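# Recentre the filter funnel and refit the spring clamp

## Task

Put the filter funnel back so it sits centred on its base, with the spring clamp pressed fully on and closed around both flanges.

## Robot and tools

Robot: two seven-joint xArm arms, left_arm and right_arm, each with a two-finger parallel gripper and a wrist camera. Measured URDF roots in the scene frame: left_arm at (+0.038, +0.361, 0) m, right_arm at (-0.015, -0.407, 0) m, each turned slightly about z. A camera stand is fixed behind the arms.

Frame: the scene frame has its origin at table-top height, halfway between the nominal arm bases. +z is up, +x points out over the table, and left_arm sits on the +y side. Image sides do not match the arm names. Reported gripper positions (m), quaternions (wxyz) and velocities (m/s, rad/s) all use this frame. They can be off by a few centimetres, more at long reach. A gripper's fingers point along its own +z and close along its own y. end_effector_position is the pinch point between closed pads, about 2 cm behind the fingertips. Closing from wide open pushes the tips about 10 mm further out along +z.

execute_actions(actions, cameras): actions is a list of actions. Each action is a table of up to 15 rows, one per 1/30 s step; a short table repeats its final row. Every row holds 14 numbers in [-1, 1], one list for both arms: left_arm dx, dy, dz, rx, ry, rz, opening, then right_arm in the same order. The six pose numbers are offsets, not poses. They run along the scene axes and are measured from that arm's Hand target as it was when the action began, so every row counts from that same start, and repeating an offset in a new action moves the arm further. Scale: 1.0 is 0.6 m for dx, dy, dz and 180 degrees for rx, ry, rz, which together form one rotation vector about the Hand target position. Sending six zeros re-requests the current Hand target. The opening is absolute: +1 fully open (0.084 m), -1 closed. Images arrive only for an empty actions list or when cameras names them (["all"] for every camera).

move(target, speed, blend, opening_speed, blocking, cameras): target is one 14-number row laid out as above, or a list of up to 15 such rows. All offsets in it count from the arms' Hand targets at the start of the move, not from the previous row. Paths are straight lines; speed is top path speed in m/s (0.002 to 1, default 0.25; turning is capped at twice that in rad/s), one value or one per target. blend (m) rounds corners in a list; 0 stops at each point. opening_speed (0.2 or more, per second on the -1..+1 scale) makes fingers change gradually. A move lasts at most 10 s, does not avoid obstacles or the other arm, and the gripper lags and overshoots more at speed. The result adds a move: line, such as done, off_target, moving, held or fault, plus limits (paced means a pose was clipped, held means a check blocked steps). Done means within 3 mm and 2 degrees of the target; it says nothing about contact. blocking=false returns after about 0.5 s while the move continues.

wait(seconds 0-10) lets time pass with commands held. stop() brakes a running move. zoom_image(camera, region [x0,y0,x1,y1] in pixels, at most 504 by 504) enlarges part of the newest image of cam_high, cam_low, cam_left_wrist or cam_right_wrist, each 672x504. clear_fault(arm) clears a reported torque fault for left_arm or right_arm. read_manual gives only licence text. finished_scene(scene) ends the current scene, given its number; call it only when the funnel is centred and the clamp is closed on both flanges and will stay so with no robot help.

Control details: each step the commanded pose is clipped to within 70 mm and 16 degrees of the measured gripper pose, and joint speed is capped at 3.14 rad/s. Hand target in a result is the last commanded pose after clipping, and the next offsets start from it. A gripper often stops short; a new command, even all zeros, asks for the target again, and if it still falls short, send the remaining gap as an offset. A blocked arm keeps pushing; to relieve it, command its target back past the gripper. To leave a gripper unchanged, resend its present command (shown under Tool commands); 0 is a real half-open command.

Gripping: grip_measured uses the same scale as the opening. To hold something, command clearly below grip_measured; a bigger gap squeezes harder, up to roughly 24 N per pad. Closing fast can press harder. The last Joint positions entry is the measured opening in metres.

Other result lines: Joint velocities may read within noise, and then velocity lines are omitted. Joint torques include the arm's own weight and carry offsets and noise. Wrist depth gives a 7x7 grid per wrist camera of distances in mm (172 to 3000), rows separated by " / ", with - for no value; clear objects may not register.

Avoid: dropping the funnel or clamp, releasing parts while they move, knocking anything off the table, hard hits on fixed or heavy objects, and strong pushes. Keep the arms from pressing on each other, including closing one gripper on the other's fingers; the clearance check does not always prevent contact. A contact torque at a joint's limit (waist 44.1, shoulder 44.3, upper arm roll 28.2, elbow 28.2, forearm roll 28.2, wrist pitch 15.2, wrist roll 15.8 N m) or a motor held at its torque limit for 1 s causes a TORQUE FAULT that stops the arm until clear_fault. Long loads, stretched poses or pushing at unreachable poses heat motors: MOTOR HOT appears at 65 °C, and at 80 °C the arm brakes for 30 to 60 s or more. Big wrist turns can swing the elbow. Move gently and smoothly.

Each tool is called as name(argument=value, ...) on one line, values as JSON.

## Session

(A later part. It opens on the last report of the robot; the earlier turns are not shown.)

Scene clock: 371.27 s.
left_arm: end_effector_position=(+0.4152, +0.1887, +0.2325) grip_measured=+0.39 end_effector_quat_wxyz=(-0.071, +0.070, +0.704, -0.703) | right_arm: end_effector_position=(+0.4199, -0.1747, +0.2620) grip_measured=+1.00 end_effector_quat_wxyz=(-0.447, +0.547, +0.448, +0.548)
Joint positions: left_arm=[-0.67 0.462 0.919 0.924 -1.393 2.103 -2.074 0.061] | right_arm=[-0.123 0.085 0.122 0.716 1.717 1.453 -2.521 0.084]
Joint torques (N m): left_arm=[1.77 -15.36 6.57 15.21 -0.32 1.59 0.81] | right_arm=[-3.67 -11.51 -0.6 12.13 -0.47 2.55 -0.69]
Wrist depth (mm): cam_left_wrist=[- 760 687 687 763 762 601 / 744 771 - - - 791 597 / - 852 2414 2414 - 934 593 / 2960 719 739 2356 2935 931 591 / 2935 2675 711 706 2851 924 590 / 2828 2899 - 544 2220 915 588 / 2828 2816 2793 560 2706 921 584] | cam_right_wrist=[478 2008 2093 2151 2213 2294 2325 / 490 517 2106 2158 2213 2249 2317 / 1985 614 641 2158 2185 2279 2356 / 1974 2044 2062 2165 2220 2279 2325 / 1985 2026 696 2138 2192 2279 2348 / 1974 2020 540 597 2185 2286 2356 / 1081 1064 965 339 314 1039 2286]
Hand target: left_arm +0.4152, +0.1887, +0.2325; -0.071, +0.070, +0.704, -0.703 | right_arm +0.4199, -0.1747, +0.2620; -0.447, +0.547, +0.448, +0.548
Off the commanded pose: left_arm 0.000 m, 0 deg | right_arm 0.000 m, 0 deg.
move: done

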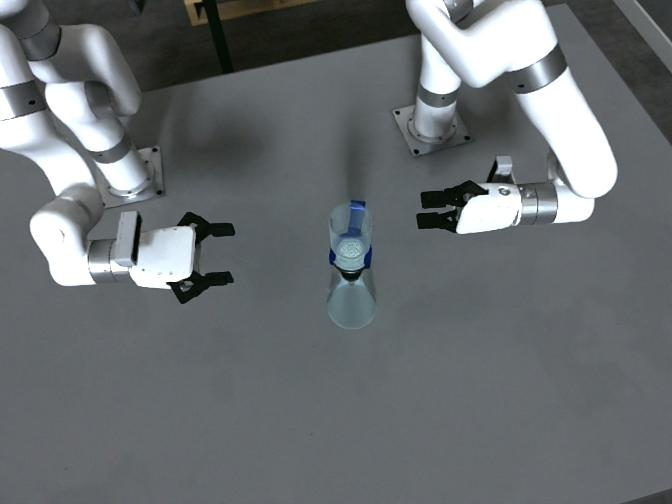

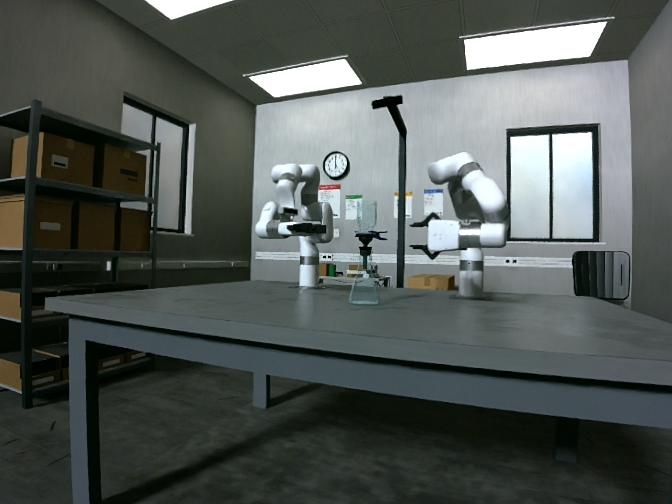

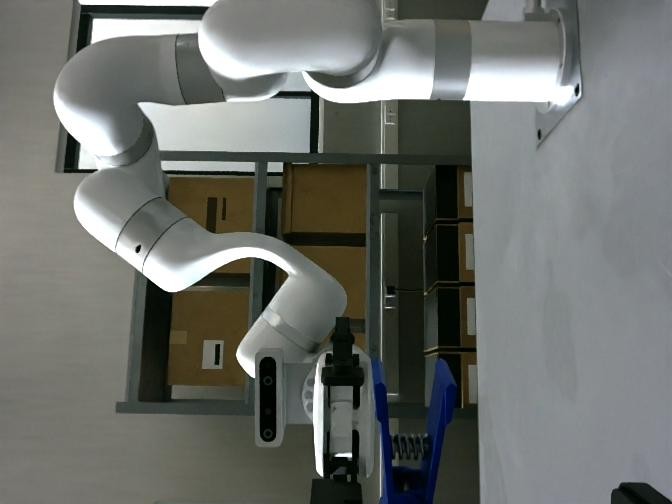

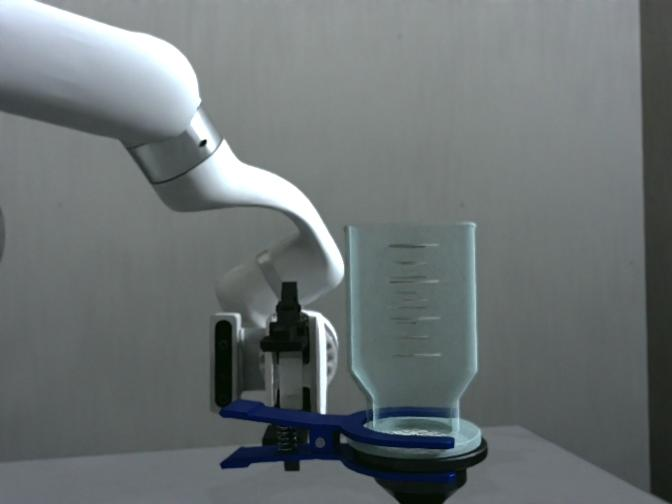

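move(target=[[-0.03,-0.147,0,0,0,0,0.4,0.028,0.116,0.08,0,0,0,1],[-0.043,-0.212,0,0,0,0,0.4,0.075,0.345,0.08,0,0,0,1],[-0.043,-0.212,0,0,0,0,0.4,0.075,0.345,0.08,0,0,0,0.4]], opening_speed=0.6, speed=0.12, blend=[0.02,0,0])

move(target=[0,0,0,0,0,0,-0.64,0,0,0,0,0,0,0.4], opening_speed=0.7)

move(target=[[0,0,0,0,0,0,-0.64,0,0,0.002,0,0,0,0.4],[0,0,0,0,0,0,-0.64,0.0042,0,0.002,0,0,0,0.4],[0,0,0,0,0,0,-0.64,0.0042,0,0,0,0,0,0.4]], speed=0.02, cameras=["cam_high","cam_low"])

zoom_image(camera="cam_low", region=[335, 190, 405, 260])

zoom_image(camera="cam_high", region=[320, 205, 380, 290])

Scene clock: 394.33 s.
left_arm: end_effector_position=(+0.3894, +0.0615, +0.2325) grip_measured=+0.39 end_effector_quat_wxyz=(-0.071, +0.070, +0.704, -0.703) | right_arm: end_effector_position=(+0.4649, +0.0323, +0.3100) grip_measured=+0.53 end_effector_quat_wxyz=(-0.447, +0.547, +0.448, +0.548)
Joint positions: left_arm=[-0.948 0.305 0.826 0.786 -1.611 1.809 -2.142 0.061] | right_arm=[0.169 0.273 0.363 1.106 2.031 1.003 -2.464 0.066]
Joint torques (N m): left_arm=[-1.64 -16.98 3.25 13.07 -2.99 0.59 -0.74] | right_arm=[2.27 -15.25 3.04 15.57 0.96 1.26 -0.65]
Wrist depth (mm): cam_left_wrist=[585 614 601 632 641 639 598 / 571 2923 2973 2999 - 941 596 / 501 2279 2286 2286 2340 936 593 / 439 419 2257 2279 2760 930 592 / 464 372 369 2213 2685 922 591 / - 360 381 2151 2575 919 585 / - 357 306 2644 2706 799 580] | cam_right_wrist=[1799 1857 1903 1968 2026 2062 2151 / 337 1852 1893 1951 2002 2062 2125 / 323 353 1893 1946 2020 2087 2125 / 1772 1813 356 1940 2014 2093 2132 / 1795 1818 359 1946 2008 2074 2106 / - 359 361 1924 2002 2068 2119 / - 359 355 1924 2002 2056 2074]
Hand target: left_arm +0.3894, +0.0615, +0.2325; -0.071, +0.070, +0.704, -0.703 | right_arm +0.4649, +0.0323, +0.3100; -0.447, +0.547, +0.448, +0.548
Off the commanded pose: left_arm 0.000 m, 0 deg | right_arm 0.000 m, 0 deg.
move: done

Scene clock: 396.03 s.
left_arm: end_effector_position=(+0.3894, +0.0615, +0.2324) grip_measured=-0.64 end_effector_quat_wxyz=(-0.071, +0.070, +0.704, -0.703) | right_arm: end_effector_position=(+0.4649, +0.0323, +0.3100) grip_measured=+0.53 end_effector_quat_wxyz=(-0.447, +0.547, +0.448, +0.548)
Joint positions: left_arm=[-0.948 0.305 0.826 0.786 -1.611 1.808 -2.142 0.016] | right_arm=[0.169 0.273 0.363 1.106 2.031 1.003 -2.464 0.066]
Joint torques (N m): left_arm=[-0.5 -16.15 3.46 13.65 -0.63 1.3 -0.42] | right_arm=[1.45 -17.06 3.73 14.46 0.15 1.72 -0.49]
Wrist depth (mm): cam_left_wrist=[586 615 603 634 641 639 597 / 572 2973 2986 2999 2935 944 596 / 502 2235 2264 2286 2317 936 594 / 441 418 2271 2279 2771 925 591 / 463 371 369 2213 2738 915 589 / - 360 383 2158 2538 918 586 / - 357 283 2595 2664 798 583] | cam_right_wrist=[1781 1852 1882 1951 2014 2087 2125 / 338 1857 1898 1957 2002 2068 2125 / 323 353 1914 1957 2002 2074 2119 / 1781 1828 357 1940 2002 2068 2132 / 1776 1823 359 1968 1996 2068 2099 / - 358 361 1935 1996 2056 2119 / 1772 361 356 1924 1991 2093 2125]
Hand target: left_arm +0.3894, +0.0615, +0.2325; -0.071, +0.070, +0.704, -0.703 | right_arm +0.4649, +0.0323, +0.3100; -0.447, +0.547, +0.448, +0.548
Off the commanded pose: left_arm 0.000 m, 0 deg | right_arm 0.000 m, 0 deg.
move: done

Scene clock: 397.17 s.
left_arm: end_effector_position=(+0.3894, +0.0615, +0.2325) grip_measured=-0.64 end_effector_quat_wxyz=(-0.071, +0.070, +0.704, -0.703) | right_arm: end_effector_position=(+0.4674, +0.0323, +0.3101) grip_measured=+0.53 end_effector_quat_wxyz=(-0.447, +0.547, +0.448, +0.548)
Joint positions: left_arm=[-0.948 0.305 0.826 0.786 -1.611 1.809 -2.142 0.016] | right_arm=[0.169 0.279 0.362 1.115 2.027 1.003 -2.461 0.066]
Joint torques (N m): left_arm=[-0.26 -15.03 3.63 13.47 -0.65 0.93 0.03] | right_arm=[-3.34 -16.21 2.26 15 1.73 2.61 -0.78]
Wrist depth (mm): cam_left_wrist=[587 614 599 634 641 637 598 / 570 2948 - 2973 2923 941 597 / 504 2257 2309 2279 2317 941 594 / 441 422 2279 2235 2760 931 591 / 460 373 369 2228 2717 924 588 / - 360 378 2138 2528 918 584 / - 359 306 2675 2675 802 584] | cam_right_wrist=[1790 1867 1877 1946 2008 2068 2125 / 340 1857 1914 1940 2002 2074 2132 / 324 354 1903 1930 2014 2062 2112 / 1785 - 352 1940 2014 2056 2132 / 1790 1833 357 1974 1991 2050 2138 / - 358 362 1935 2008 2062 2112 / 1763 358 358 1957 2014 2074 2112]
Hand target: left_arm +0.3894, +0.0615, +0.2325; -0.071, +0.070, +0.704, -0.703 | right_arm +0.4674, +0.0323, +0.3100; -0.447, +0.547, +0.448, +0.548
Off the commanded pose: left_arm 0.000 m, 0 deg | right_arm 0.000 m, 0 deg.
move: done
Images, in order (width x height): cam_high 672x504, cam_low 672x504.

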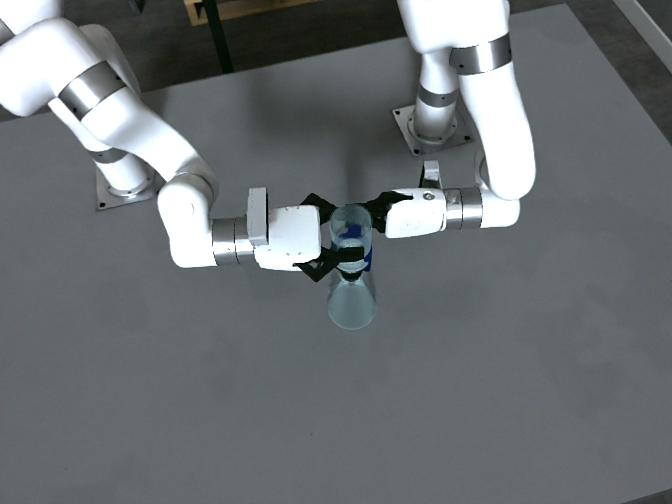

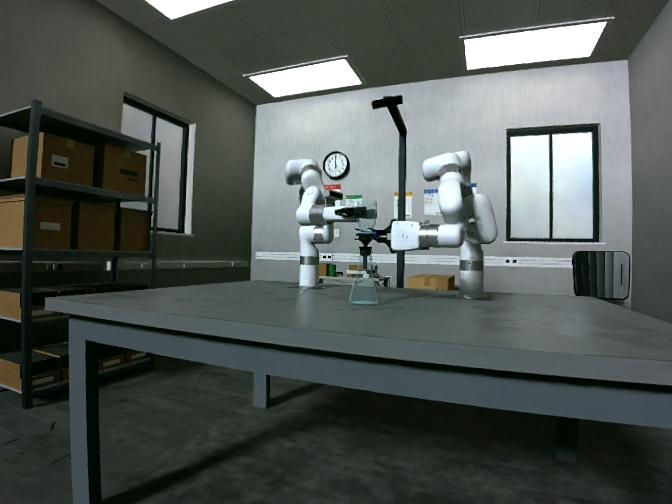

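Scaled by 7.200.

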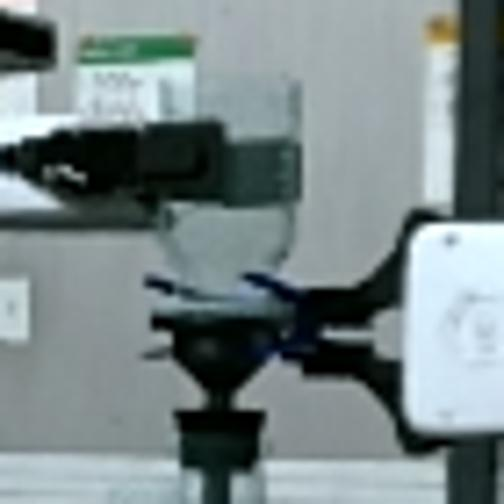

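Scaled by 5.929.

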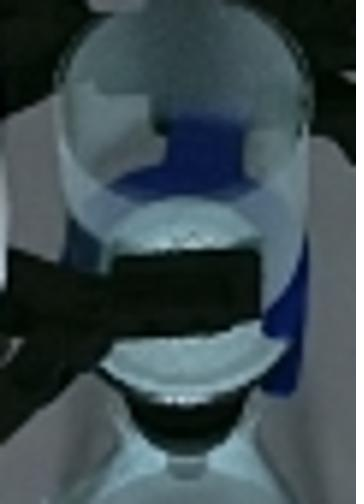

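move(target=[[0.0032,-0.001,0,0,0,0,-0.64,0,0,0,0,0,0,0.4],[0.0032,-0.001,0,0,0,0,0.4,0,0,0,0,0,0,0.4]], opening_speed=0.6, speed=0.03)

move(target=[[0,0,0,0,0,0,0.4,0,0,0,0,0,0,1],[0.035,0.172,0,0,0,0,0.4,-0.047,-0.229,0,0,0,0,1],[0.043,0.212,0,0,0,0,0.4,-0.079,-0.345,-0.08,0,0,0,1]], opening_speed=0.5, speed=0.15, blend=[0,0.02,0], cameras=["cam_high","cam_low","cam_right_wrist"])

zoom_image(camera="cam_right_wrist", region=[320, 385, 500, 504])

zoom_image(camera="cam_high", region=[320, 205, 380, 290])

zoom_image(camera="cam_low", region=[335, 190, 405, 260])

Scene clock: 410.07 s.
left_arm: end_effector_position=(+0.3913, +0.0609, +0.2325) grip_measured=+0.39 end_effector_quat_wxyz=(-0.071, +0.070, +0.704, -0.703) | right_arm: end_effector_position=(+0.4674, +0.0323, +0.3100) grip_measured=+0.53 end_effector_quat_wxyz=(-0.447, +0.547, +0.448, +0.548)
Joint positions: left_arm=[-0.946 0.312 0.825 0.793 -1.615 1.812 -2.144 0.061] | right_arm=[0.169 0.279 0.362 1.115 2.027 1.003 -2.461 0.066]
Joint torques (N m): left_arm=[-0.7 -16.39 4.26 14.79 -0.28 0.88 0.21] | right_arm=[-3.25 -16.79 0.7 15 0.07 1.27 0.11]
Wrist depth (mm): cam_left_wrist=[582 615 604 640 640 641 597 / 572 2935 2999 2923 2923 939 594 / 501 2279 2279 2294 2340 930 594 / 440 418 2242 2264 2706 924 593 / 464 371 369 2228 2717 920 589 / - 359 379 2151 2249 916 588 / - 358 305 2675 2654 803 582] | cam_right_wrist=[1799 1847 1872 1968 2008 2068 2145 / 338 1852 1903 1979 1991 2080 2112 / 323 352 1877 1951 2026 2056 2132 / 1776 1813 352 1935 2002 2080 2138 / 1772 1813 357 1951 2014 2112 2125 / - 358 360 1935 2002 2068 2112 / - 359 357 1940 2008 2093 2119]
Hand target: left_arm +0.3913, +0.0609, +0.2325; -0.071, +0.070, +0.704, -0.703 | right_arm +0.4674, +0.0323, +0.3100; -0.447, +0.547, +0.448, +0.548
Off the commanded pose: left_arm 0.000 m, 0 deg | right_arm 0.000 m, 0 deg.
move: done

Scene clock: 413.47 s.
left_arm: end_effector_position=(+0.4171, +0.1880, +0.2325) grip_measured=+0.39 end_effector_quat_wxyz=(-0.071, +0.070, +0.704, -0.703) | right_arm: end_effector_position=(+0.4200, -0.1747, +0.2620) grip_measured=+1.00 end_effector_quat_wxyz=(-0.447, +0.547, +0.448, +0.548)
Joint positions: left_arm=[-0.67 0.468 0.919 0.931 -1.399 2.106 -2.076 0.061] | right_arm=[-0.127 0.086 0.126 0.717 1.716 1.452 -2.521 0.084]
Joint torques (N m): left_arm=[1.6 -15.44 7.75 15.15 -0.31 1.74 0.67] | right_arm=[-3.3 -11.03 -0.83 12.11 -0.01 2.66 -0.57]
Wrist depth (mm): cam_left_wrist=[- 759 687 689 763 755 600 / 749 774 - - - 793 599 / - 808 2381 2431 - 936 595 / - 722 733 2397 2863 936 592 / 2948 2685 710 708 2828 924 590 / 2851 2828 - 544 2192 921 587 / 2805 2839 2793 559 2805 912 582] | cam_right_wrist=[476 2032 2087 2178 2206 2264 2333 / 487 516 2099 2172 2235 2249 2309 / 1979 613 643 2145 2213 2271 2325 / 1968 2062 2062 2151 2213 2257 2317 / 1985 2032 698 2172 2206 2279 2340 / 1985 2026 540 553 2192 2235 2348 / 1091 1074 966 318 313 1040 2309]
Hand target: left_arm +0.4171, +0.1881, +0.2325; -0.071, +0.070, +0.704, -0.703 | right_arm +0.4200, -0.1747, +0.2620; -0.447, +0.547, +0.448, +0.548
Off the commanded pose: left_arm 0.000 m, 0 deg | right_arm 0.000 m, 0 deg.
move: done
Images, in order (width x height): cam_high 672x504, cam_low 672x504, cam_right_wrist 672x504.

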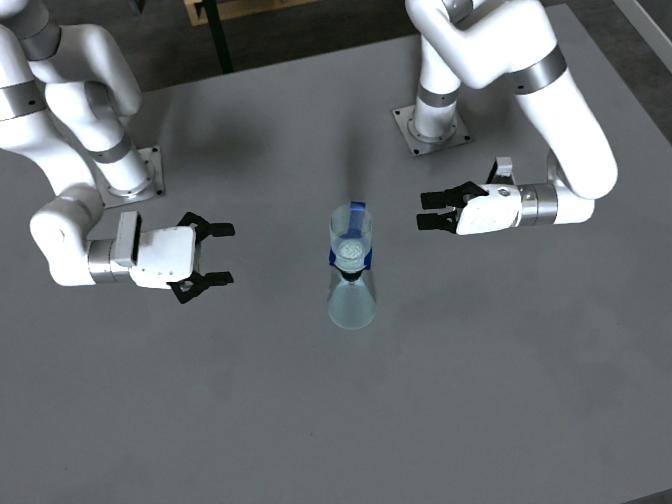

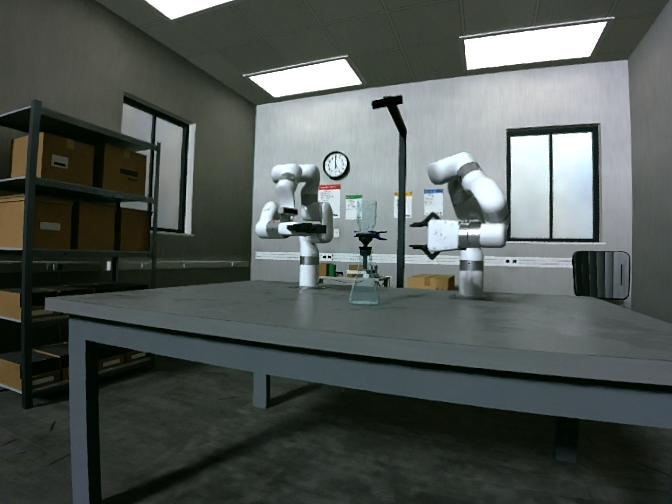

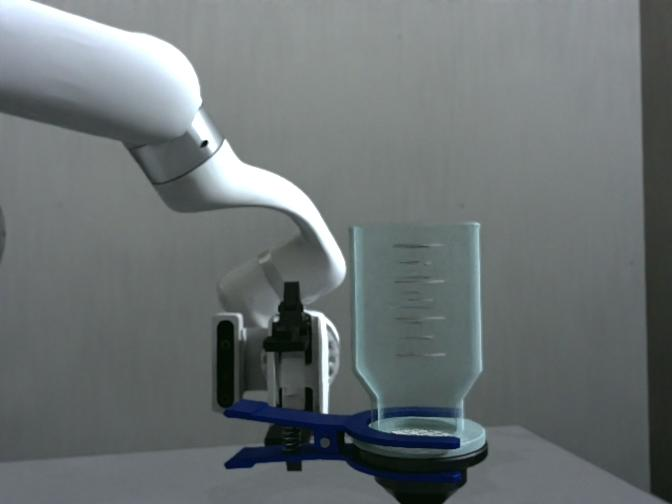

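Scaled by 2.800.

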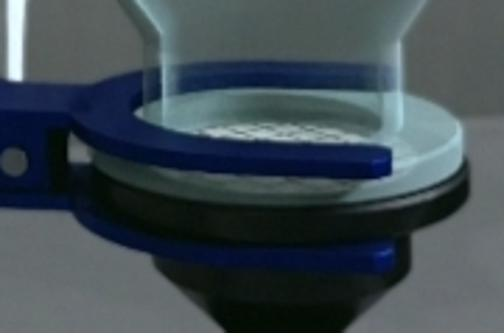

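Scaled by 5.929.

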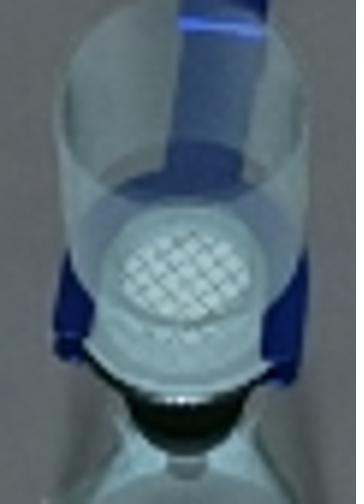

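Scaled by 7.200.

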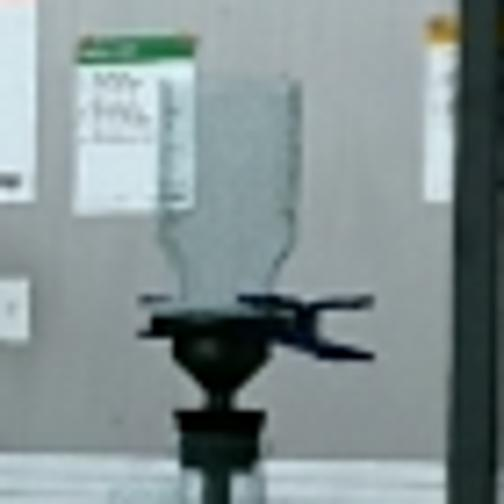

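finished_scene(scene=1)

The scene is finished: the task was done.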